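# Nest blue hand brush in dustpan, handle clipped, pan flat

## Task

Put the blue hand brush into the dustpan with its bristles facing down and its handle snapped into the groove that runs along the dustpan's handle. The dustpan must end up resting flat and upright, and everything must stay that way after the robot lets go.

## Robot and tools

Robot: two arms, left_arm (carries a left hand) and right_arm (carries a right hand, the mirror image). Each has six joints (waist, shoulder, elbow, wrist pitch, wrist yaw, wrist roll) with loose, low-cost drives, so the hand often rests 1 to 3 cm (sometimes 5 cm) off the commanded pose, usually low; that alone does not mean contact. Bases in the scene frame: left_arm at (-0.014, +0.256, 0) m, right_arm at (-0.012, -0.316, 0) m, both turned very slightly about z. A camera stand sits behind the arms. Loose objects may occasionally get nudged by the simulation.

Frames: the scene frame has its origin at table-top height midway between the nominal bases, +z up, +x out over the table, left_arm toward +y. Hand positions, quaternions (wxyz) and all offsets for an arm are in that arm's own base frame; fixed cameras and the table use the scene frame. Rotations are applied about the arm's current Hand target position.

Hand point: a spot 0.05 m in front of the palm and 0.15 m from the wrist face along the fingers. Its +z runs along straight fingers, +y out of the palm, +x across the palm away from the thumb for the right hand, toward the thumb for the left. Straight fingers reach 0.06-0.07 m past it along +z and lie 0.06 m behind it along -y. A bracket on the little-finger side of the wrist juts out and can strike things.

The 28-number row (used by both execute_actions and move): numbers 1-6 are left_arm dx, dy, dz, rx, ry, rz; 7-12 are left hand motors in the order little, ring, middle, index, thumb_bend, thumb_turn; 13-14 are left force_limit, speed; 15-20 right_arm dx..rz; 21-26 right hand motors in the same order; 27-28 right force_limit, speed. All values lie in [-1, 1]. The pose numbers are offsets, not poses: they count from the arm's Hand target at the start of the action or move, in that arm's base axes; 1.0 equals 0.6 m for dx/dy/dz and 180 degrees for the rotation vector rx, ry, rz. Every row of one action or one move's list is measured from that same start, not from the row before, so resending an offset moves further. All zeros re-requests the current Hand target. Finger motors: +1 open/straight, -1 closed/curled; thumb_turn +1 beside the palm, -1 in front of it (needed to grip things about 0.035-0.065 m thick, handles down to 0.025 m). force_limit maps -1..+1 to roughly 0..10 N at the fingertip (0..15 N for thumb motors). speed rises linearly from near zero at -1 to full at +0.48 and stays full above; use about -0.94 or lower for a gentle grip. Nothing means 'unchanged': to keep a hand as is, repeat its last sent eight numbers (or, if none sent yet, its hand_measured plus hand_force_limit and hand_speed). To tighten, raise force_limit and send a target more closed than hand_measured; to loosen, send one more open.

execute_actions(actions, cameras): actions is a list of actions; each action is up to 15 rows at 1/30 s each, a short one holding its last row. An empty list returns state plus all camera images. cameras picks images by name (cam_head_left, cam_head_right, cam_high, or "all").

move(target, speed, blend, blocking, cameras): target is one 28-number row or up to 15 rows, each row offset from the same starting Hand targets. Paths are straight lines; speed is metres per second, 0.002 to 4.3, default 0.25 (turns up to twice that in rad/s), one value or one per target; blend in metres rounds corners between listed targets (0 means stop at each). All paths finish together, last at least 0.5 s and are cut at 10 s. Paths do not avoid obstacles or the other arm; avoid passing near an arm's own base. blocking=false returns after about 0.5 s while motion continues. The result adds a move: line, e.g. done, off_target, moving, held or fault, plus limits (paced = pose clipped, held = steps withheld).

wait(seconds 0-10): lets time pass with last commands held. stop(): brakes a running move. zoom_image(camera, region [x0,y0,x1,y1] pixels, max 504x504): closer look at the latest image of cam_head_left, cam_head_right or cam_high (all 896x504). show_instructions(): shows reference images. finished_scene(scene): ends the current scene, numbered 1 to 3; irreversible.

Results: end_effector_position (m) and end_effector_quat_wxyz per arm in its base frame; Hand target (the last commanded pose after clipping, which the next offsets start from); joint positions, velocities and torques; hand_measured, hand_stopped_by (moving, target, force, stalled, fault) and hand_load_n (positive when pushed open; a drop to about 0 signals a lost grip), each in motor order; motor temperatures. The controller clips commanded orientation to within 40 degrees of the measured one.

Avoid: dropping or releasing moving objects, fast impacts, hard presses, letting anything fall or be left off the table, any contact between the two arms or one hand squeezing the other, overloading fingers with twists or swung loads, and long stretched-out holds that heat motors (MOTOR HOT near 85 °C; at 100 °C the arm goes limp for 30-60 s). To stop pressing on something, command the target back past the hand point.

Each tool is called after ">>>" as name(argument=value, ...), one argument or row to a line, values as JSON.

Reference images:

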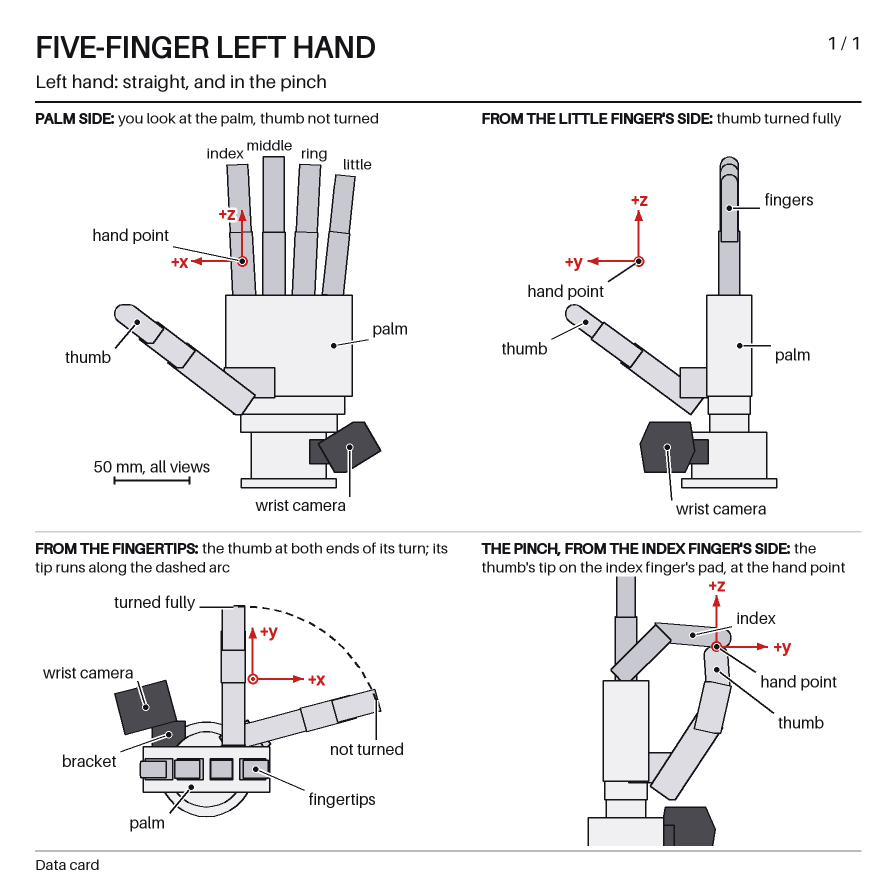

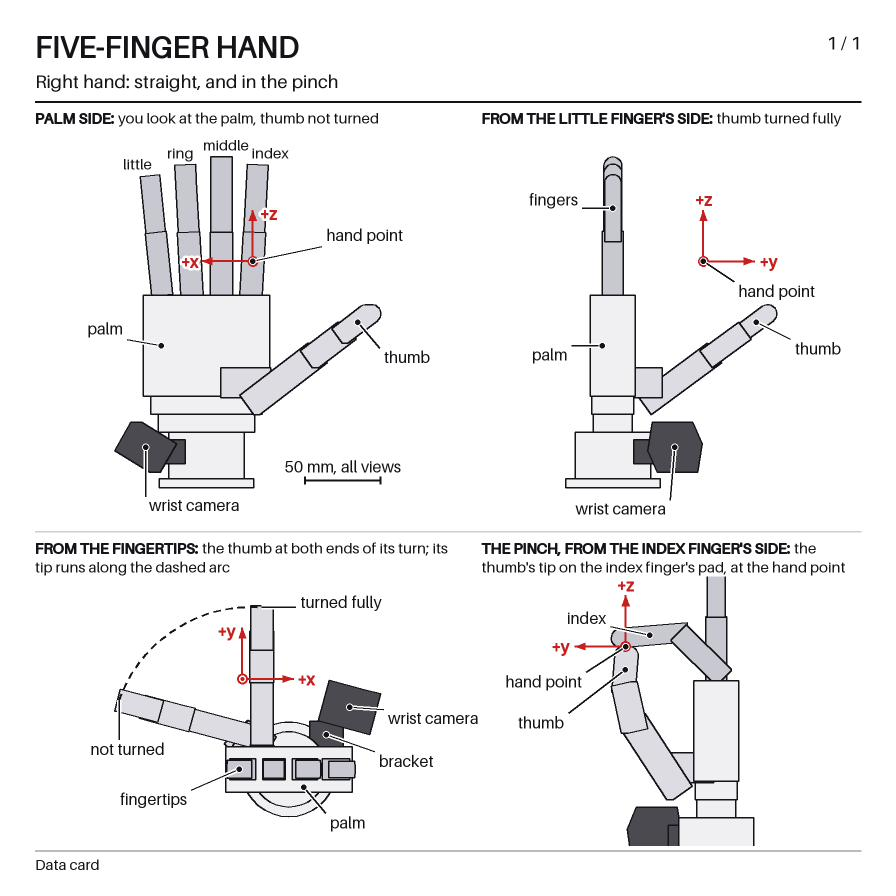

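## Session

>>> execute_actions(
  actions=[],
)

Scene clock: 0.00 s.
left_arm: end_effector_position=(+0.6482, +0.3020, +0.3512) hand_measured=(+1.000, +1.000, +1.000, +1.000, +1.000, +1.000) hand_load_n=(+0.0, +0.0, +0.0, +0.0, +0.0, +0.0) hand_stopped_by=(target, target, target, target, target, target) hand_force_limit=0.00 hand_speed=-0.80 end_effector_quat_wxyz=(+0.548, +0.082, +0.830, -0.072) | right_arm: end_effector_position=(+0.5917, +0.0208, +0.2109) hand_measured=(+1.000, +1.000, +1.000, +1.000, +1.000, +1.000) hand_load_n=(+0.0, +0.0, +0.0, +0.0, +0.0, +0.0) hand_stopped_by=(target, target, target, target, target, target) hand_force_limit=0.00 hand_speed=-0.80 end_effector_quat_wxyz=(+0.051, -0.204, +0.759, -0.616)
Joint positions: left_arm=[0.538 1.611 1.582 -0.502 0.693 1.898] | right_arm=[0.333 1.788 1.543 -1.273 1.333 1.336]
Joint velocities: within noise
Joint torques (N m): no reading
Motor temperatures (°C): left_arm=[26 28 28 28 24 28] | right_arm=[32 29 24 30 26 25]
Heat: left arm: hottest shoulder 28 °C; right arm: hottest waist 32 °C.
Hand target: left_arm +0.6543, +0.2987, +0.3823; +0.567, +0.098, +0.816, -0.061 | right_arm +0.6018, +0.0196, +0.2370; +0.076, -0.180, +0.762, -0.617

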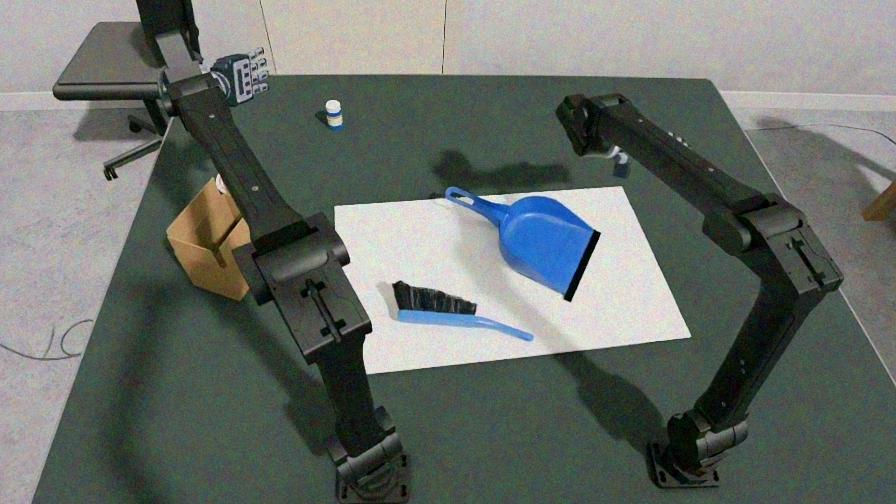

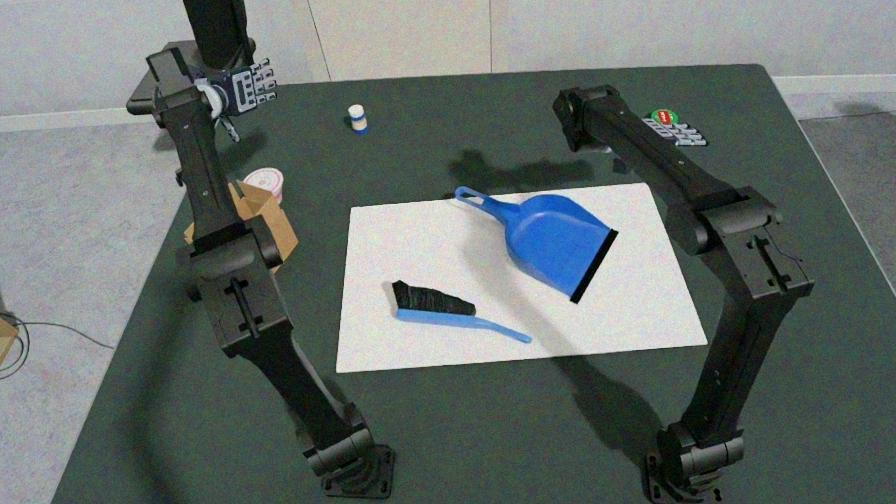

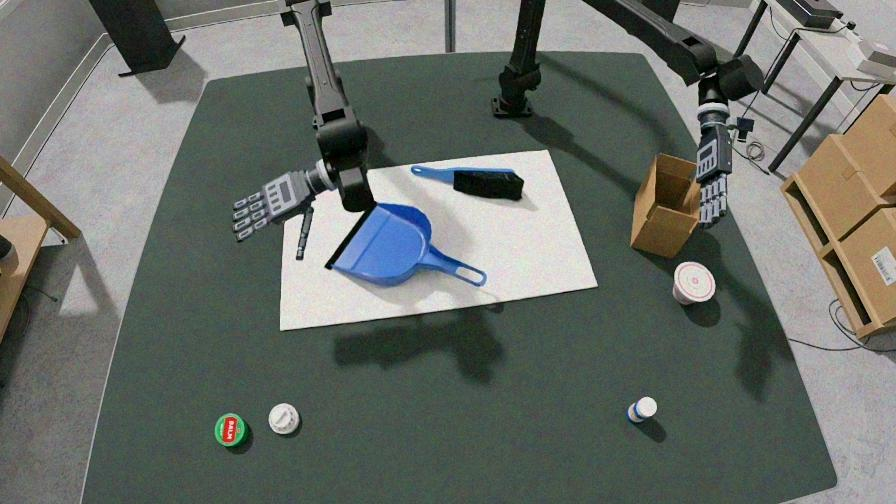

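>>> zoom_image(
  camera="cam_head_left",
  region=[340, 160, 700, 380],
)

>>> zoom_image(
  camera="cam_high",
  region=[270, 140, 610, 340],
)

>>> zoom_image(
  camera="cam_head_right",
  region=[340, 160, 720, 380],
)

Scaled by 1.400 from the camera's 896x504 image, which has a finer 1280x720 frame.

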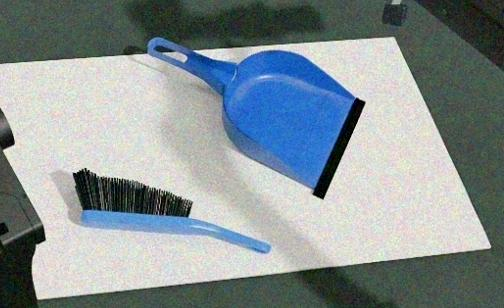

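Scaled by 1.482 from the camera's 896x504 image, which has a finer 1280x720 frame.

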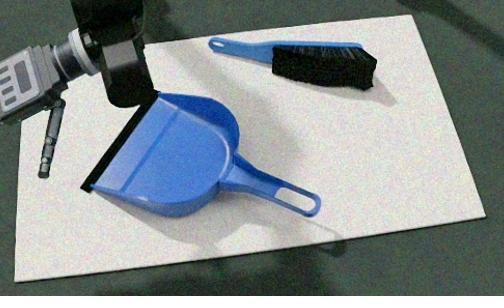

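Scaled by 1.326 from the camera's 896x504 image, which has a finer 1280x720 frame.

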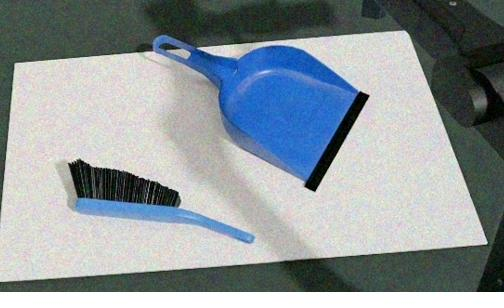

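>>> zoom_image(
  camera="cam_head_left",
  region=[430, 170, 610, 310],
)

>>> zoom_image(
  camera="cam_high",
  region=[320, 190, 500, 310],
)

>>> zoom_image(
  camera="cam_head_left",
  region=[380, 270, 550, 350],
)

Scaled by 2.800 from the camera's 896x504 image, which has a finer 1280x720 frame.

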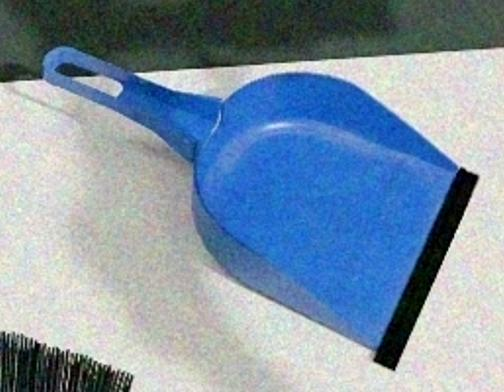

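Scaled by 2.800 from the camera's 896x504 image, which has a finer 1280x720 frame.

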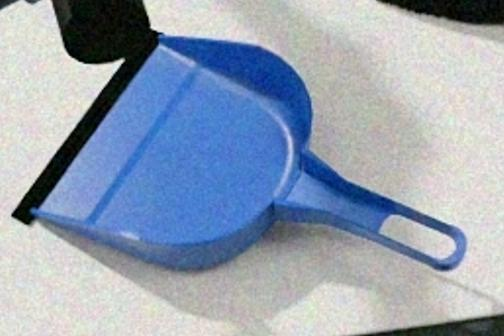

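Scaled by 2.965 from the camera's 896x504 image, which has a finer 1280x720 frame.

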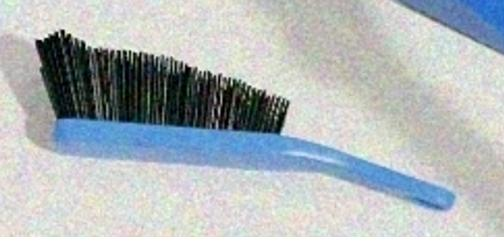

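>>> move(
  target=[
    [0,0,0,0,0,0,1,1,1,1,1,1,0,-0.8,-0.561,0.487,0.105,0.266,0.361,0.310,1,1,1,1,1,1,0,-0.8],
  ],
  speed=0.4,
  cameras=["all"],
)

Scene clock: 104.90 s.
left_arm: end_effector_position=(+0.6482, +0.3020, +0.3512) hand_measured=(+1.000, +1.000, +1.000, +1.000, +1.000, +1.000) hand_load_n=(+0.0, +0.5, +0.0, +0.0, +0.0, +0.0) hand_stopped_by=(target, target, target, target, target, target) hand_force_limit=0.00 hand_speed=-0.80 end_effector_quat_wxyz=(+0.548, +0.082, +0.830, -0.072) | right_arm: end_effector_position=(+0.2596, +0.3055, +0.2688) hand_measured=(+1.000, +1.000, +1.000, +1.000, +1.000, +1.000) hand_load_n=(+0.0, +0.0, +0.0, +0.0, +0.0, +0.0) hand_stopped_by=(target, target, target, target, target, target) hand_force_limit=0.00 hand_speed=-0.80 end_effector_quat_wxyz=(+0.024, +0.717, -0.696, +0.002)
Joint positions: left_arm=[0.538 1.611 1.582 -0.502 0.693 1.898] | right_arm=[0.716 1.479 1.537 -1.676 0.008 0.687]
Joint torques (N m): left_arm=[0.09 -17.32 10.36 2.17 0.35 0.12] | right_arm=[0.44 -11.34 13.59 0.14 -0.15 -0.13]
Motor temperatures (°C): left_arm=[26 32 40 28 25 28] | right_arm=[32 31 35 29 27 25]
Heat: left arm: hottest elbow 40 °C; right arm: hottest elbow 35 °C.
Hand target: left_arm +0.6543, +0.2987, +0.3823; +0.567, +0.098, +0.816, -0.061 | right_arm +0.2652, +0.3118, +0.3000; +0.000, +0.726, -0.688, +0.001
Off the commanded pose: left_arm 0.032 m, 4 deg | right_arm 0.032 m, 3 deg.
joint sent to its limit (right arm) — joint 4 (wrist pitch), lower limit. The joint targets are off in position, not in orientation.
move: off_target (left_arm, right_arm)

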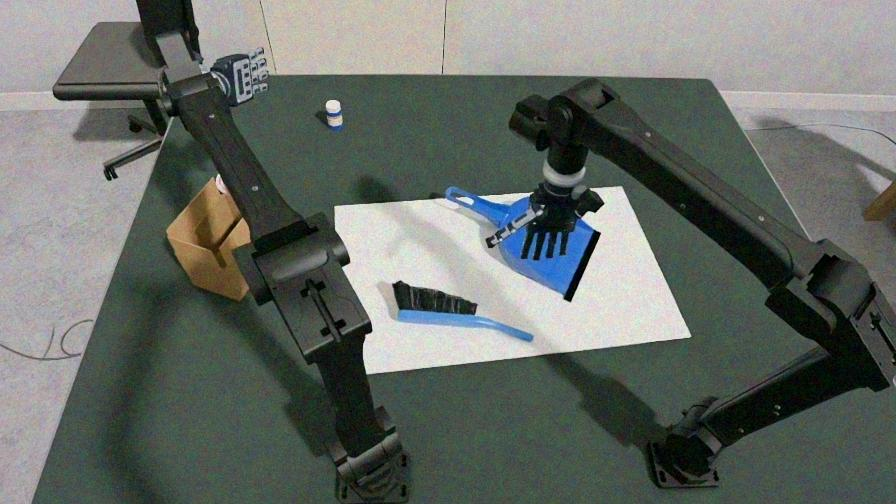

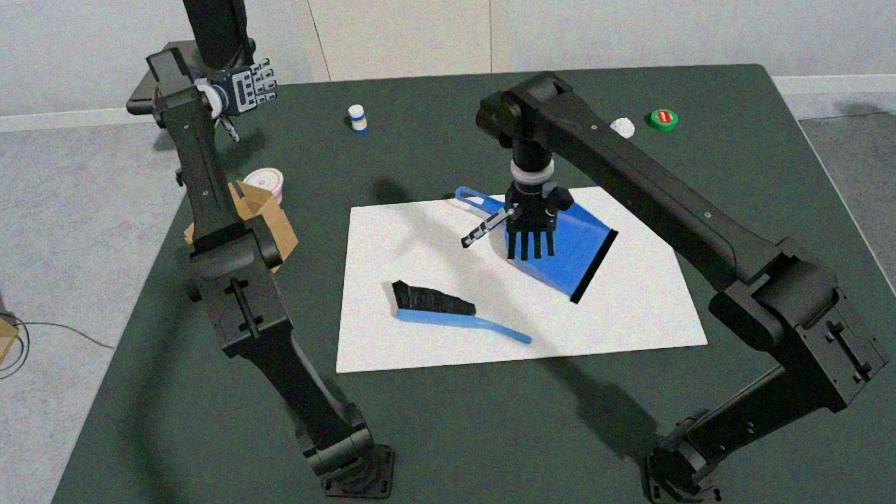

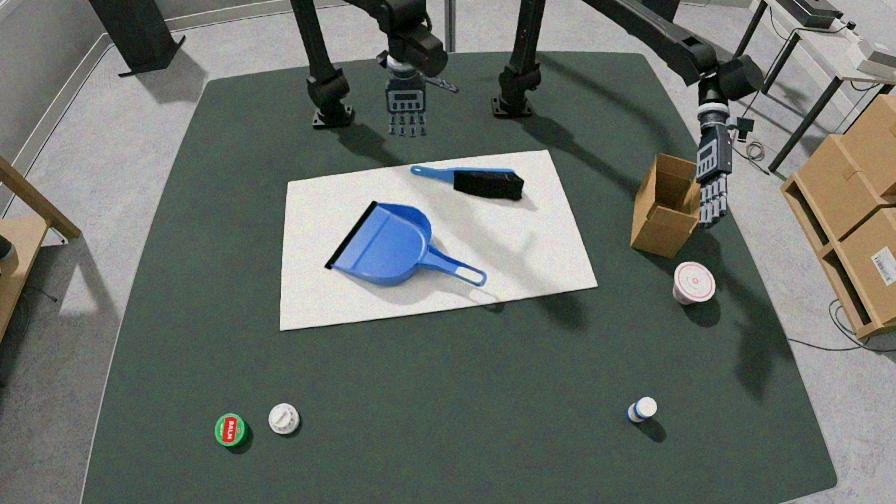

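>>> move(
  target=[
    [0,0,0,0,0,0,1,1,1,1,1,1,0,-0.8,-0.0325,-0.010,-0.3167,0,0,0,1,1,1,1,1,1,0,-0.8],
  ],
  speed=0.25,
  cameras=["cam_head_left", "cam_high"],
)

Scene clock: 111.03 s.
left_arm: end_effector_position=(+0.6482, +0.3020, +0.3512) hand_measured=(+1.000, +1.000, +1.000, +1.000, +1.000, +1.000) hand_load_n=(+0.0, +0.0, +0.0, +0.0, +0.0, +0.0) hand_stopped_by=(target, target, target, target, target, target) hand_force_limit=0.00 hand_speed=-0.80 end_effector_quat_wxyz=(+0.548, +0.082, +0.830, -0.072) | right_arm: end_effector_position=(+0.2369, +0.2965, +0.1070) hand_measured=(+1.000, +1.000, +1.000, +1.000, +1.000, +1.000) hand_load_n=(+0.0, +0.0, +0.0, +0.0, +0.0, +0.0) hand_stopped_by=(target, target, target, target, target, target) hand_force_limit=0.00 hand_speed=-0.80 end_effector_quat_wxyz=(+0.019, +0.725, -0.689, +0.003)
Joint positions: left_arm=[0.538 1.611 1.582 -0.502 0.693 1.898] | right_arm=[0.738 1.482 1.109 -1.235 0.008 0.687]
Joint torques (N m): left_arm=[-0.09 -17.26 10.36 2.22 0.34 0.11] | right_arm=[0.32 -9 9.06 1.69 0.01 0.06]
Heat: left arm: hottest elbow 40 °C; right arm: hottest elbow 36 °C.
Hand target: left_arm +0.6543, +0.2987, +0.3823; +0.567, +0.098, +0.816, -0.061 | right_arm +0.2457, +0.3058, +0.1100; +0.000, +0.726, -0.688, +0.001
Off the commanded pose: left_arm 0.032 m, 4 deg | right_arm 0.013 m, 2 deg.
move: off_target (left_arm, right_arm)
Images, in order (width x height): cam_head_left 896x504, cam_high 896x504.

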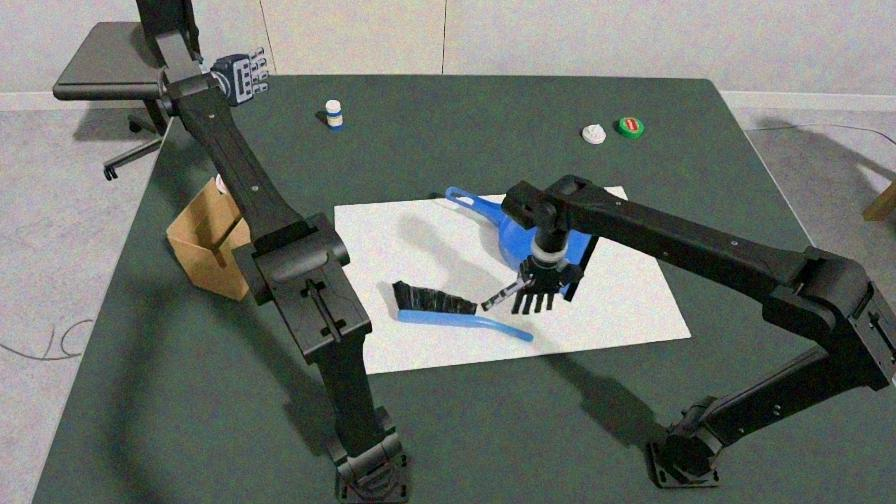

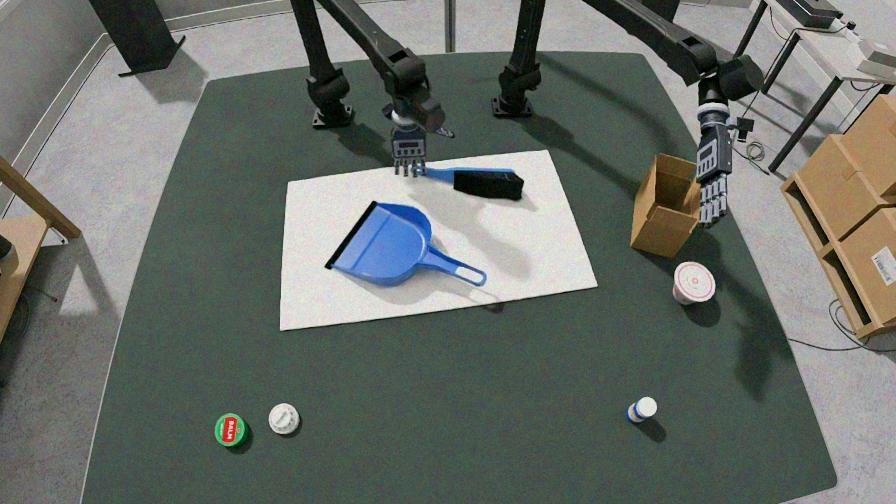

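>>> move(
  target=[
    [0,0,0,0,0,0,1,1,1,1,1,1,0,-0.8,0.010,0.010,-0.050,0,0,0,1,1,1,1,1,1,0,-0.8],
    [0,0,0,0,0,0,1,1,1,1,1,1,0,-0.8,-0.14,0.010,-0.050,0,0,0,1,1,1,1,1,1,0,-0.8],
  ],
  speed=[0.15, 0.1],
  cameras=["cam_head_left", "cam_high"],
)

Scene clock: 117.10 s.
left_arm: end_effector_position=(+0.6482, +0.3020, +0.3512) hand_measured=(+1.000, +1.000, +1.000, +1.000, +1.000, +1.000) hand_load_n=(+0.0, +0.0, +0.0, +0.0, +0.0, +0.0) hand_stopped_by=(target, target, target, target, target, target) hand_force_limit=0.00 hand_speed=-0.80 end_effector_quat_wxyz=(+0.548, +0.082, +0.830, -0.072) | right_arm: end_effector_position=(+0.1546, +0.2995, +0.0673) hand_measured=(+1.000, +1.000, +1.000, +1.000, +1.000, +1.000) hand_load_n=(+0.0, +0.0, +0.0, +0.0, +0.0, +0.0) hand_stopped_by=(target, target, target, target, target, target) hand_force_limit=0.00 hand_speed=-0.80 end_effector_quat_wxyz=(+0.031, +0.734, -0.678, +0.007)
Joint positions: left_arm=[0.538 1.611 1.582 -0.502 0.693 1.898] | right_arm=[0.907 1.413 0.921 -1.141 0.01 0.828]
Joint torques (N m): left_arm=[0.03 -17.26 10.39 2.21 0.35 0.11] | right_arm=[0.15 -10.29 8.08 1.43 -0.08 0.19]
Heat: left arm: hottest elbow 40 °C; right arm: hottest elbow 35 °C.
Hand target: left_arm +0.6543, +0.2987, +0.3823; +0.567, +0.098, +0.816, -0.061 | right_arm +0.1617, +0.3118, +0.0800; +0.000, +0.726, -0.688, +0.001
Off the commanded pose: left_arm 0.032 m, 4 deg | right_arm 0.019 m, 4 deg.
move: off_target (left_arm, right_arm)
Images, in order (width x height): cam_head_left 896x504, cam_high 896x504.

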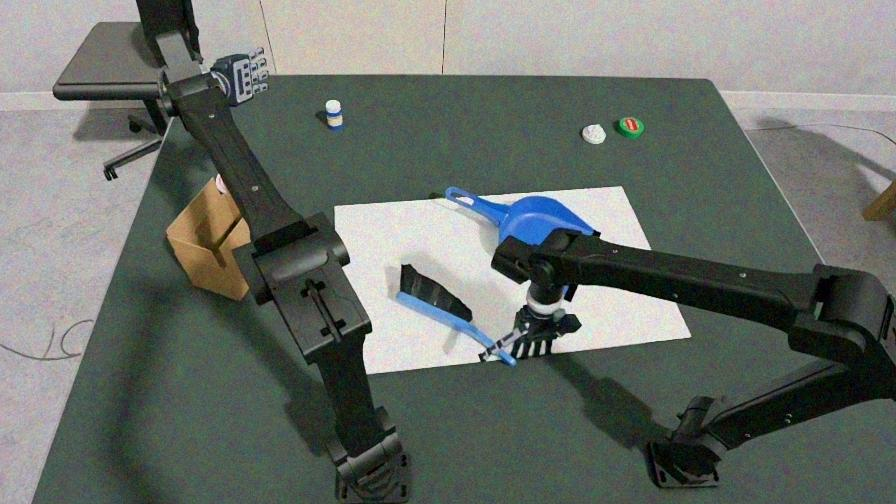

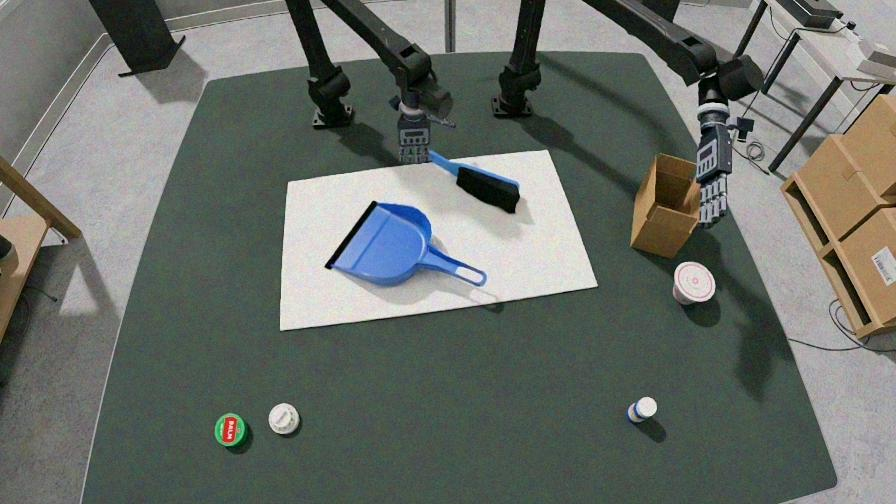

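>>> zoom_image(
  camera="cam_high",
  region=[400, 130, 550, 230],
)

>>> zoom_image(
  camera="cam_head_left",
  region=[380, 250, 560, 380],
)

Scaled by 3.360 from the camera's 896x504 image, which has a finer 1280x720 frame.

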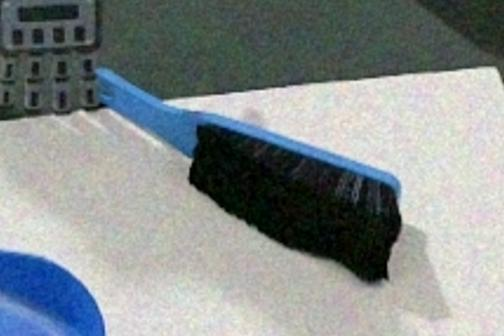

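Scaled by 2.800 from the camera's 896x504 image, which has a finer 1280x720 frame.

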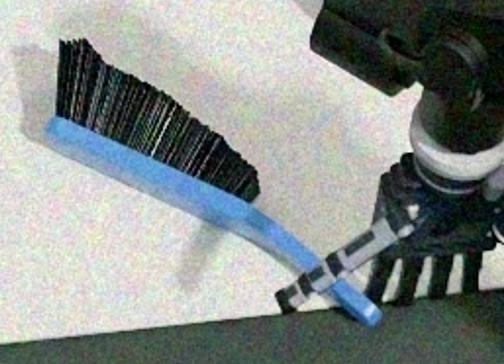

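>>> move(
  target=[
    [0,0,0,0,0,0,1,1,1,1,1,1,0,-0.8,0,0,0.283,0,0,0,1,1,1,1,1,1,0,-0.8],
    [0,0,0,0,0,0,1,1,1,1,1,1,0,-0.8,0.0833,0.092,0.283,0.283,-0.0706,0.7674,0.4,0.4,0.4,0.4,1,-1,0,0],
  ],
  speed=[0.25, 0.4],
  cameras=["cam_head_left", "cam_high"],
)

Scene clock: 143.77 s.
left_arm: end_effector_position=(+0.6482, +0.3020, +0.3512) hand_measured=(+1.000, +1.000, +1.000, +1.000, +1.000, +1.000) hand_load_n=(+0.0, +0.0, +0.0, +0.0, +0.0, +0.0) hand_stopped_by=(target, target, target, target, target, target) hand_force_limit=0.00 hand_speed=-0.80 end_effector_quat_wxyz=(+0.548, +0.082, +0.830, -0.072) | right_arm: end_effector_position=(+0.2003, +0.3546, +0.2311) hand_measured=(+0.400, +0.400, +0.400, +0.400, +1.000, -1.000) hand_load_n=(+0.5, +0.0, +0.0, +0.0, +0.0, +0.0) hand_stopped_by=(target, target, target, target, target, target) hand_force_limit=0.00 hand_speed=0.00 end_effector_quat_wxyz=(-0.284, +0.826, +0.451, -0.185)
Joint positions: left_arm=[0.538 1.611 1.582 -0.502 0.693 1.898] | right_arm=[0.882 1.548 1.496 -1.676 -0.676 -1.745]
Joint torques (N m): left_arm=[0.03 -17.32 10.35 2.19 0.35 0.11] | right_arm=[-0.67 -10.23 13.23 -0.02 -0.65 -0.13]
Heat: left arm: hottest elbow 41 °C; right arm: hottest elbow 34 °C.
Hand target: left_arm +0.6543, +0.2987, +0.3823; +0.567, +0.098, +0.816, -0.061 | right_arm +0.2117, +0.3670, +0.2498; -0.298, +0.819, +0.461, -0.167
Off the commanded pose: left_arm 0.032 m, 4 deg | right_arm 0.025 m, 3 deg.
joint sent to its limit (right arm) — joint 4 (wrist pitch), lower limit. The joint targets are off in position, not in orientation.
move: off_target (left_arm, right_arm); target 2's new numbers were sent with right_arm's hand 0.024 m and 3 deg from that target
Images, in order (width x height): cam_head_left 896x504, cam_high 896x504.

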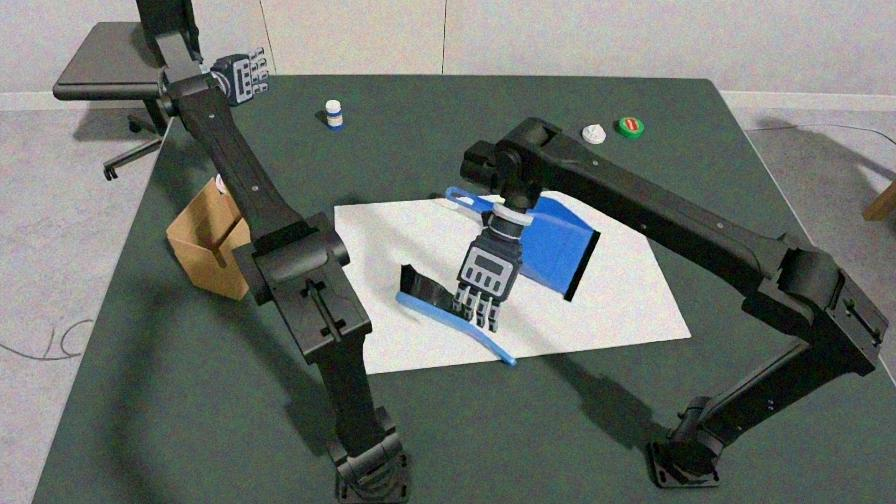

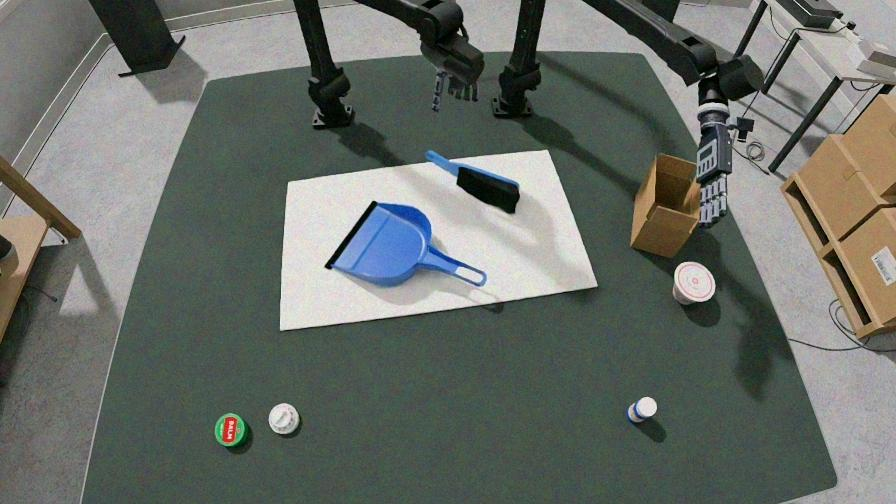

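>>> move(
  target=[0,0,0,0,0,0,1,1,1,1,1,1,0,-0.8,0,0,-0.283,0,0,0,0.4,0.4,0.4,0.4,1,-1,0,0],
  speed=0.25,
  cameras=["cam_head_left","cam_head_right", "cam_high"],
)

>>> zoom_image(
  camera="cam_head_left",
  region=[380, 230, 600, 390],
)

>>> zoom_image(
  camera="cam_high",
  region=[380, 90, 560, 230],
)

Scene clock: 147.90 s.
left_arm: end_effector_position=(+0.6482, +0.3020, +0.3512) hand_measured=(+1.000, +1.000, +1.000, +1.000, +1.000, +1.000) hand_load_n=(+0.0, +0.0, +0.0, +0.0, +0.0, +0.0) hand_stopped_by=(target, target, target, target, target, target) hand_force_limit=0.00 hand_speed=-0.80 end_effector_quat_wxyz=(+0.548, +0.082, +0.830, -0.072) | right_arm: end_effector_position=(+0.2014, +0.3560, +0.0756) hand_measured=(+0.400, +0.400, +0.400, +0.400, +1.000, -1.000) hand_load_n=(+0.0, +0.0, +0.0, +0.0, +0.0, +0.0) hand_stopped_by=(target, target, target, target, target, target) hand_force_limit=0.00 hand_speed=0.00 end_effector_quat_wxyz=(-0.283, +0.826, +0.450, -0.187)
Joint positions: left_arm=[0.538 1.611 1.582 -0.502 0.693 1.898] | right_arm=[0.882 1.657 1.204 -1.281 -0.676 -1.745]
Joint torques (N m): left_arm=[0.09 -17.26 10.33 2.21 0.35 0.11] | right_arm=[0.03 -11.28 8.7 1.44 -0.62 -0.08]
Heat: left arm: hottest elbow 41 °C; right arm: hottest elbow 34 °C.
Hand target: left_arm +0.6543, +0.2987, +0.3823; +0.567, +0.098, +0.816, -0.061 | right_arm +0.2117, +0.3670, +0.0800; -0.298, +0.819, +0.461, -0.167
Off the commanded pose: left_arm 0.032 m, 4 deg | right_arm 0.016 m, 3 deg.
move: off_target (left_arm, right_arm)

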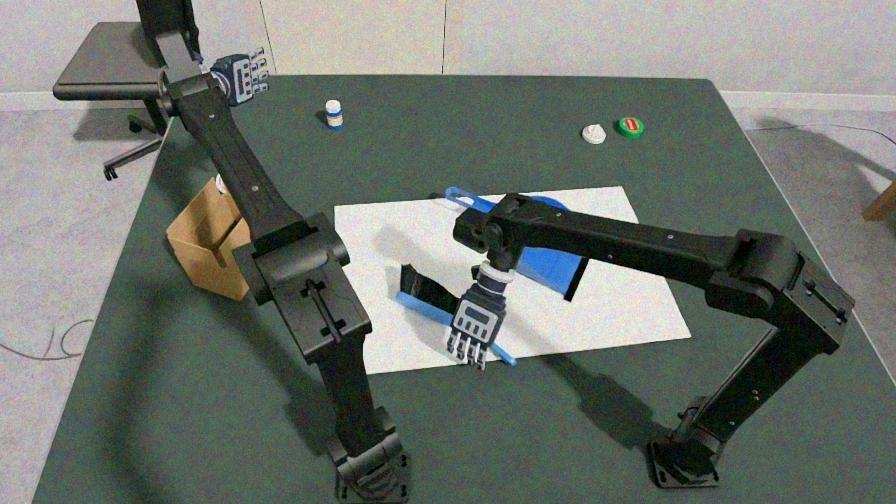

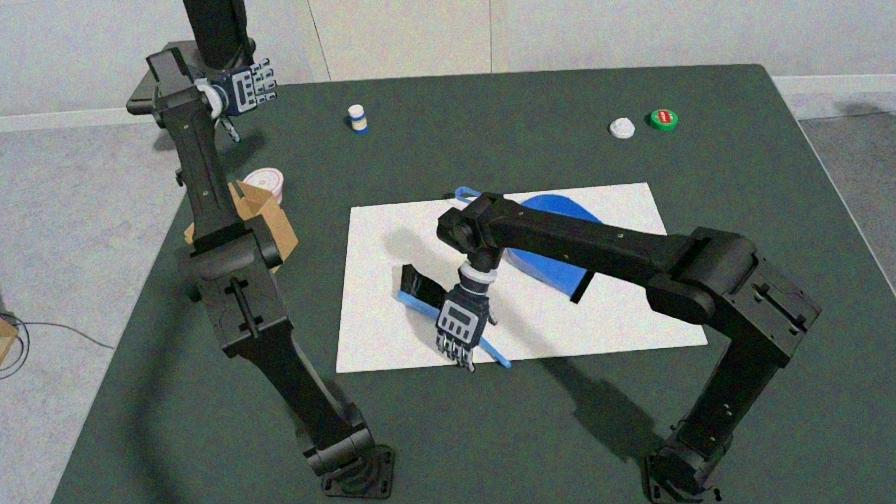

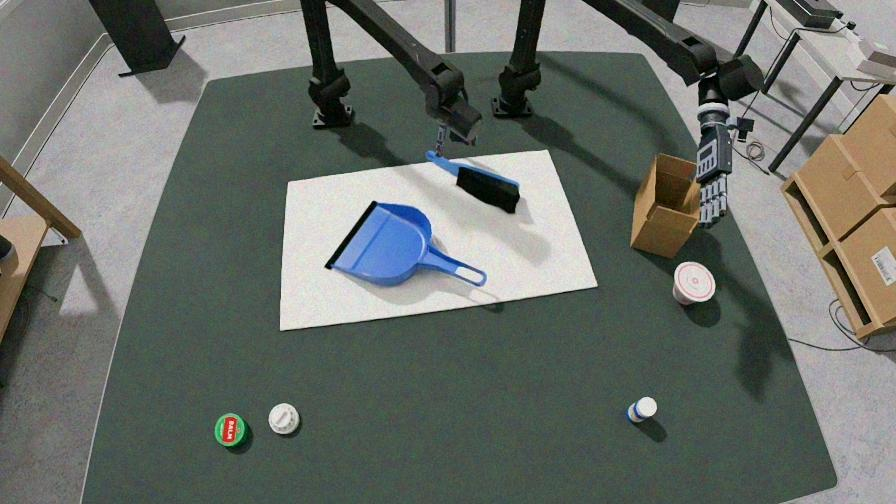

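Scaled by 2.291 from the camera's 896x504 image, which has a finer 1280x720 frame.

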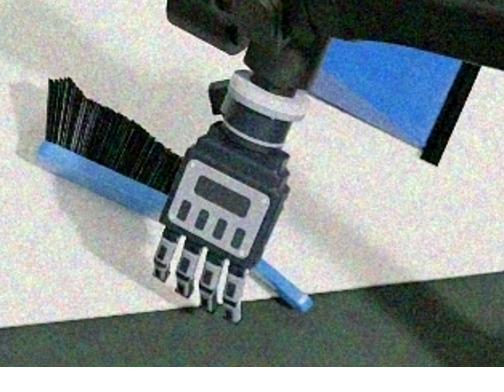

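Scaled by 2.800 from the camera's 896x504 image, which has a finer 1280x720 frame.

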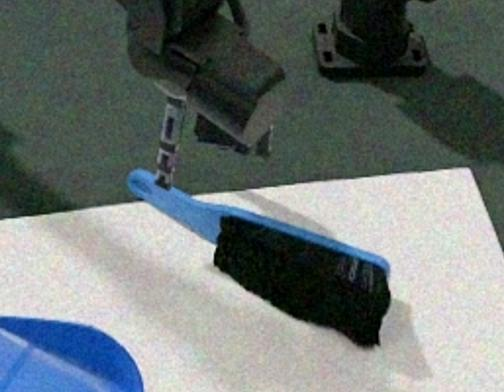

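>>> move(
  target=[
    [0,0,0,0,0,0,1,1,1,1,1,1,0,-0.8,0.017,0.018,-0.025,0,0,0,0.4,0.4,0.4,0.4,1,-1,0,0],
    [0,0,0,0,0,0,1,1,1,1,1,1,0,-0.8,0.017,0.018,-0.068,0,0,0,0.4,0.4,0.4,0.4,1,-1,0,0],
  ],
  speed=0.15,
  cameras=["cam_head_left", "cam_high"],
)

>>> zoom_image(
  camera="cam_high",
  region=[380, 90, 560, 230],
)

>>> zoom_image(
  camera="cam_head_left",
  region=[380, 250, 560, 390],
)

Scene clock: 152.10 s.
left_arm: end_effector_position=(+0.6482, +0.3020, +0.3512) hand_measured=(+1.000, +1.000, +1.000, +1.000, +1.000, +1.000) hand_load_n=(+0.0, +0.0, +0.0, +0.0, +0.0, +0.0) hand_stopped_by=(target, target, target, target, target, target) hand_force_limit=0.00 hand_speed=-0.80 end_effector_quat_wxyz=(+0.548, +0.082, +0.830, -0.072) | right_arm: end_effector_position=(+0.2121, +0.3689, +0.0385) hand_measured=(+0.400, +0.400, +0.400, +0.400, +1.000, -1.000) hand_load_n=(+0.0, +0.0, +0.0, +0.0, +0.0, +0.0) hand_stopped_by=(target, target, target, target, target, target) hand_force_limit=0.00 hand_speed=0.00 end_effector_quat_wxyz=(-0.285, +0.825, +0.452, -0.184)
Joint positions: left_arm=[0.538 1.611 1.582 -0.502 0.693 1.898] | right_arm=[0.882 1.739 1.204 -1.193 -0.676 -1.746]
Joint torques (N m): left_arm=[0.15 -17.2 10.35 2.21 0.34 0.11] | right_arm=[-0.79 -11.63 7.86 1.42 -0.59 -0.12]
Heat: left arm: hottest elbow 41 °C; right arm: hottest elbow 33 °C.
Hand target: left_arm +0.6543, +0.2987, +0.3823; +0.567, +0.098, +0.816, -0.061 | right_arm +0.2219, +0.3778, +0.0392; -0.298, +0.819, +0.461, -0.167
Off the commanded pose: left_arm 0.032 m, 4 deg | right_arm 0.013 m, 3 deg.
move: off_target (left_arm, right_arm)
Images, in order (width x height): cam_head_left 896x504, cam_high 896x504.

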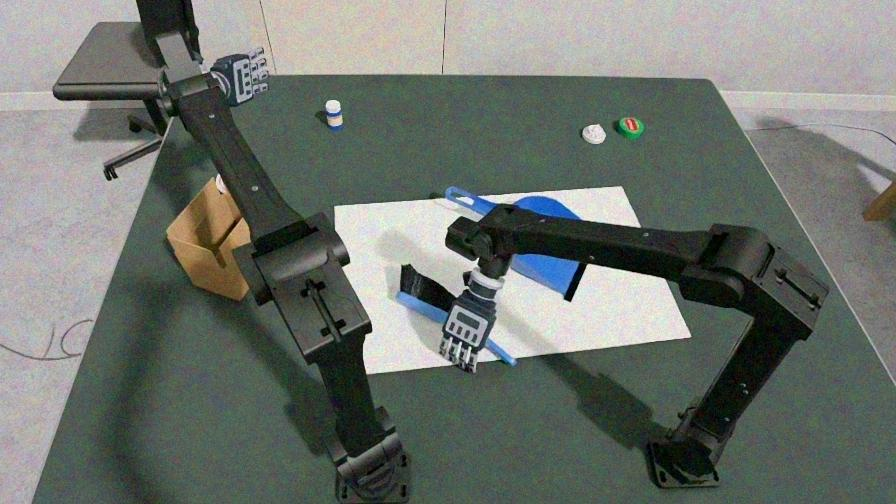

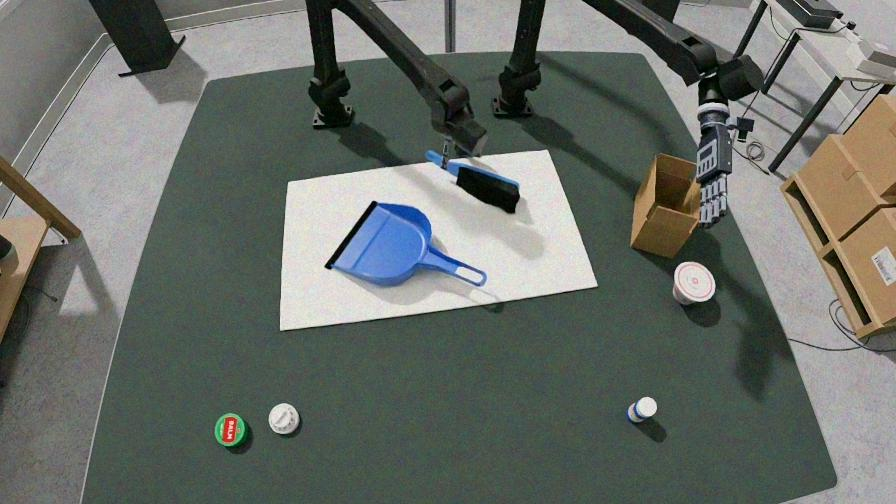

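Scaled by 2.800 from the camera's 896x504 image, which has a finer 1280x720 frame.

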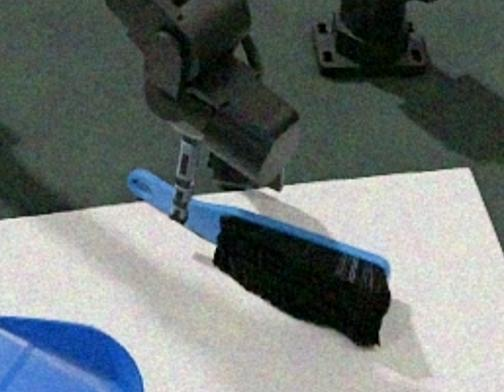

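Scaled by 2.800 from the camera's 896x504 image, which has a finer 1280x720 frame.

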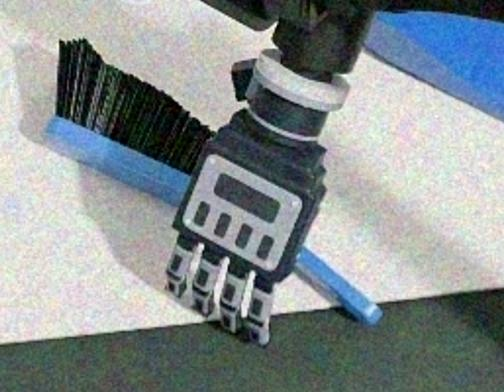

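>>> move(
  target=[0,0,0,0,0,0,1,1,1,1,1,1,0,-0.8,0,0,-0.015,0,0,0,0.4,0.4,0.4,0.4,1,-1,0,0],
  speed=0.1,
)

>>> move(
  target=[0,0,0,0,0,0,1,1,1,1,1,1,0,-0.8,0,0,0,0,0,0,-0.8,-0.8,-0.8,-0.8,-0.5,-1,-0.5,-0.75],
  cameras=["cam_head_left", "cam_high"],
)

>>> zoom_image(
  camera="cam_high",
  region=[380, 90, 560, 230],
)

>>> zoom_image(
  camera="cam_head_left",
  region=[380, 250, 560, 390],
)

Scene clock: 156.37 s.
left_arm: end_effector_position=(+0.6482, +0.3020, +0.3512) hand_measured=(+1.000, +1.000, +1.000, +1.000, +1.000, +1.000) hand_load_n=(-0.5, +0.0, +0.0, +0.0, +0.0, +0.0) hand_stopped_by=(target, target, target, target, target, target) hand_force_limit=0.00 hand_speed=-0.80 end_effector_quat_wxyz=(+0.548, +0.082, +0.830, -0.072) | right_arm: end_effector_position=(+0.2120, +0.3688, +0.0307) hand_measured=(+0.400, +0.400, +0.400, +0.400, +1.000, -1.000) hand_load_n=(+0.0, +0.0, +0.5, +0.0, +0.0, +0.0) hand_stopped_by=(target, target, target, target, target, target) hand_force_limit=0.00 hand_speed=0.00 end_effector_quat_wxyz=(-0.285, +0.825, +0.452, -0.183)
Joint positions: left_arm=[0.538 1.611 1.582 -0.502 0.693 1.898] | right_arm=[0.882 1.748 1.194 -1.172 -0.676 -1.746]
Joint torques (N m): left_arm=[-0.09 -17.32 10.39 2.19 0.35 0.1] | right_arm=[-0.56 -11.63 7.9 1.36 -0.62 -0.11]
Heat: left arm: hottest elbow 41 °C; right arm: hottest elbow 33 °C.
Hand target: left_arm +0.6543, +0.2987, +0.3823; +0.567, +0.098, +0.816, -0.061 | right_arm +0.2219, +0.3778, +0.0302; -0.298, +0.819, +0.461, -0.167
Off the commanded pose: left_arm 0.032 m, 4 deg | right_arm 0.013 m, 3 deg.
move: off_target (left_arm, right_arm)

Scene clock: 159.30 s.
left_arm: end_effector_position=(+0.6482, +0.3020, +0.3512) hand_measured=(+1.000, +1.000, +1.000, +1.000, +1.000, +1.000) hand_load_n=(+0.0, +0.0, +0.0, +0.0, +0.0, +0.0) hand_stopped_by=(target, target, target, target, target, target) hand_force_limit=0.00 hand_speed=-0.80 end_effector_quat_wxyz=(+0.548, +0.082, +0.830, -0.072) | right_arm: end_effector_position=(+0.2157, +0.3667, +0.0308) hand_measured=(-0.800, -0.428, -0.358, -0.800, +0.612, -1.000) hand_load_n=(+0.0, +0.0, +3.0, +0.0, +5.0, +1.0) hand_stopped_by=(target, force, force, target, force, target) hand_force_limit=-0.50 hand_speed=-0.75 end_effector_quat_wxyz=(-0.287, +0.827, +0.448, -0.182)
Joint positions: left_arm=[0.538 1.611 1.582 -0.502 0.693 1.898] | right_arm=[0.871 1.748 1.194 -1.172 -0.678 -1.746]
Joint torques (N m): left_arm=[0.09 -17.26 10.37 2.21 0.35 0.11] | right_arm=[-0.21 -11.4 7.79 1.31 -0.6 -0.1]
Heat: left arm: hottest elbow 41 °C; right arm: hottest elbow 33 °C.
Hand target: left_arm +0.6543, +0.2987, +0.3823; +0.567, +0.098, +0.816, -0.061 | right_arm +0.2219, +0.3778, +0.0302; -0.298, +0.819, +0.461, -0.167
Off the commanded pose: left_arm 0.032 m, 4 deg | right_arm 0.013 m, 3 deg.
move: off_target (left_arm, right_arm)
Images, in order (width x height): cam_head_left 896x504, cam_high 896x504.

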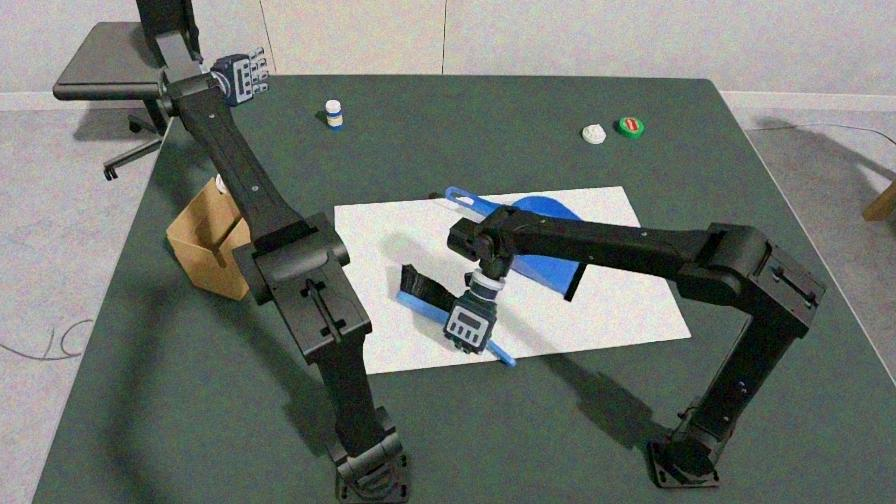

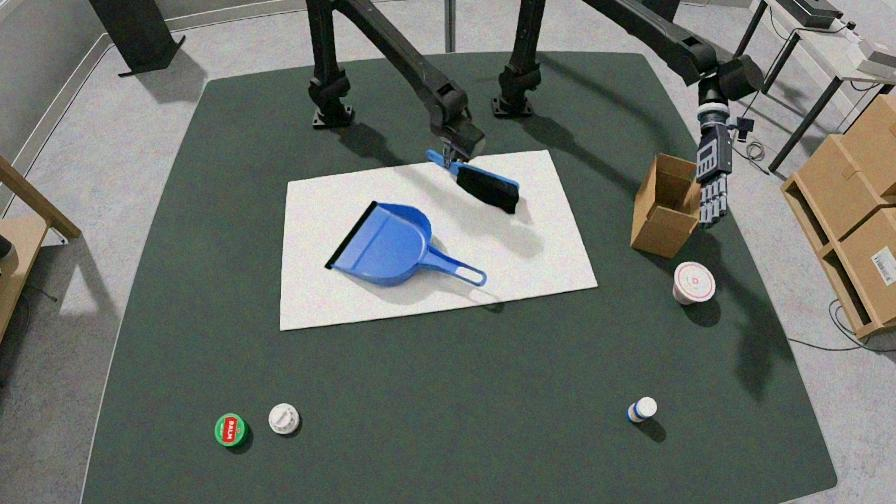

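Scaled by 2.800 from the camera's 896x504 image, which has a finer 1280x720 frame.

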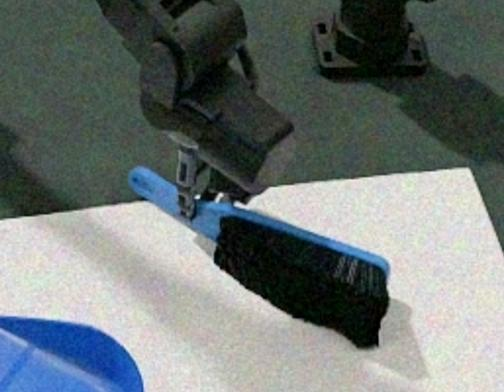

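Scaled by 2.800 from the camera's 896x504 image, which has a finer 1280x720 frame.

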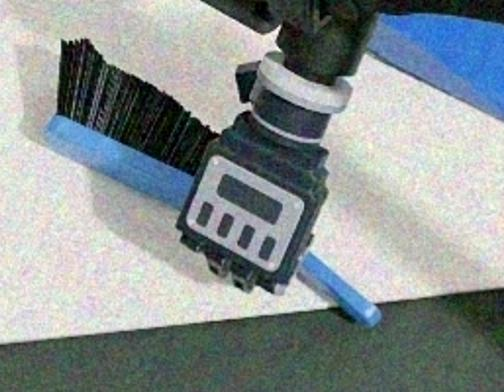

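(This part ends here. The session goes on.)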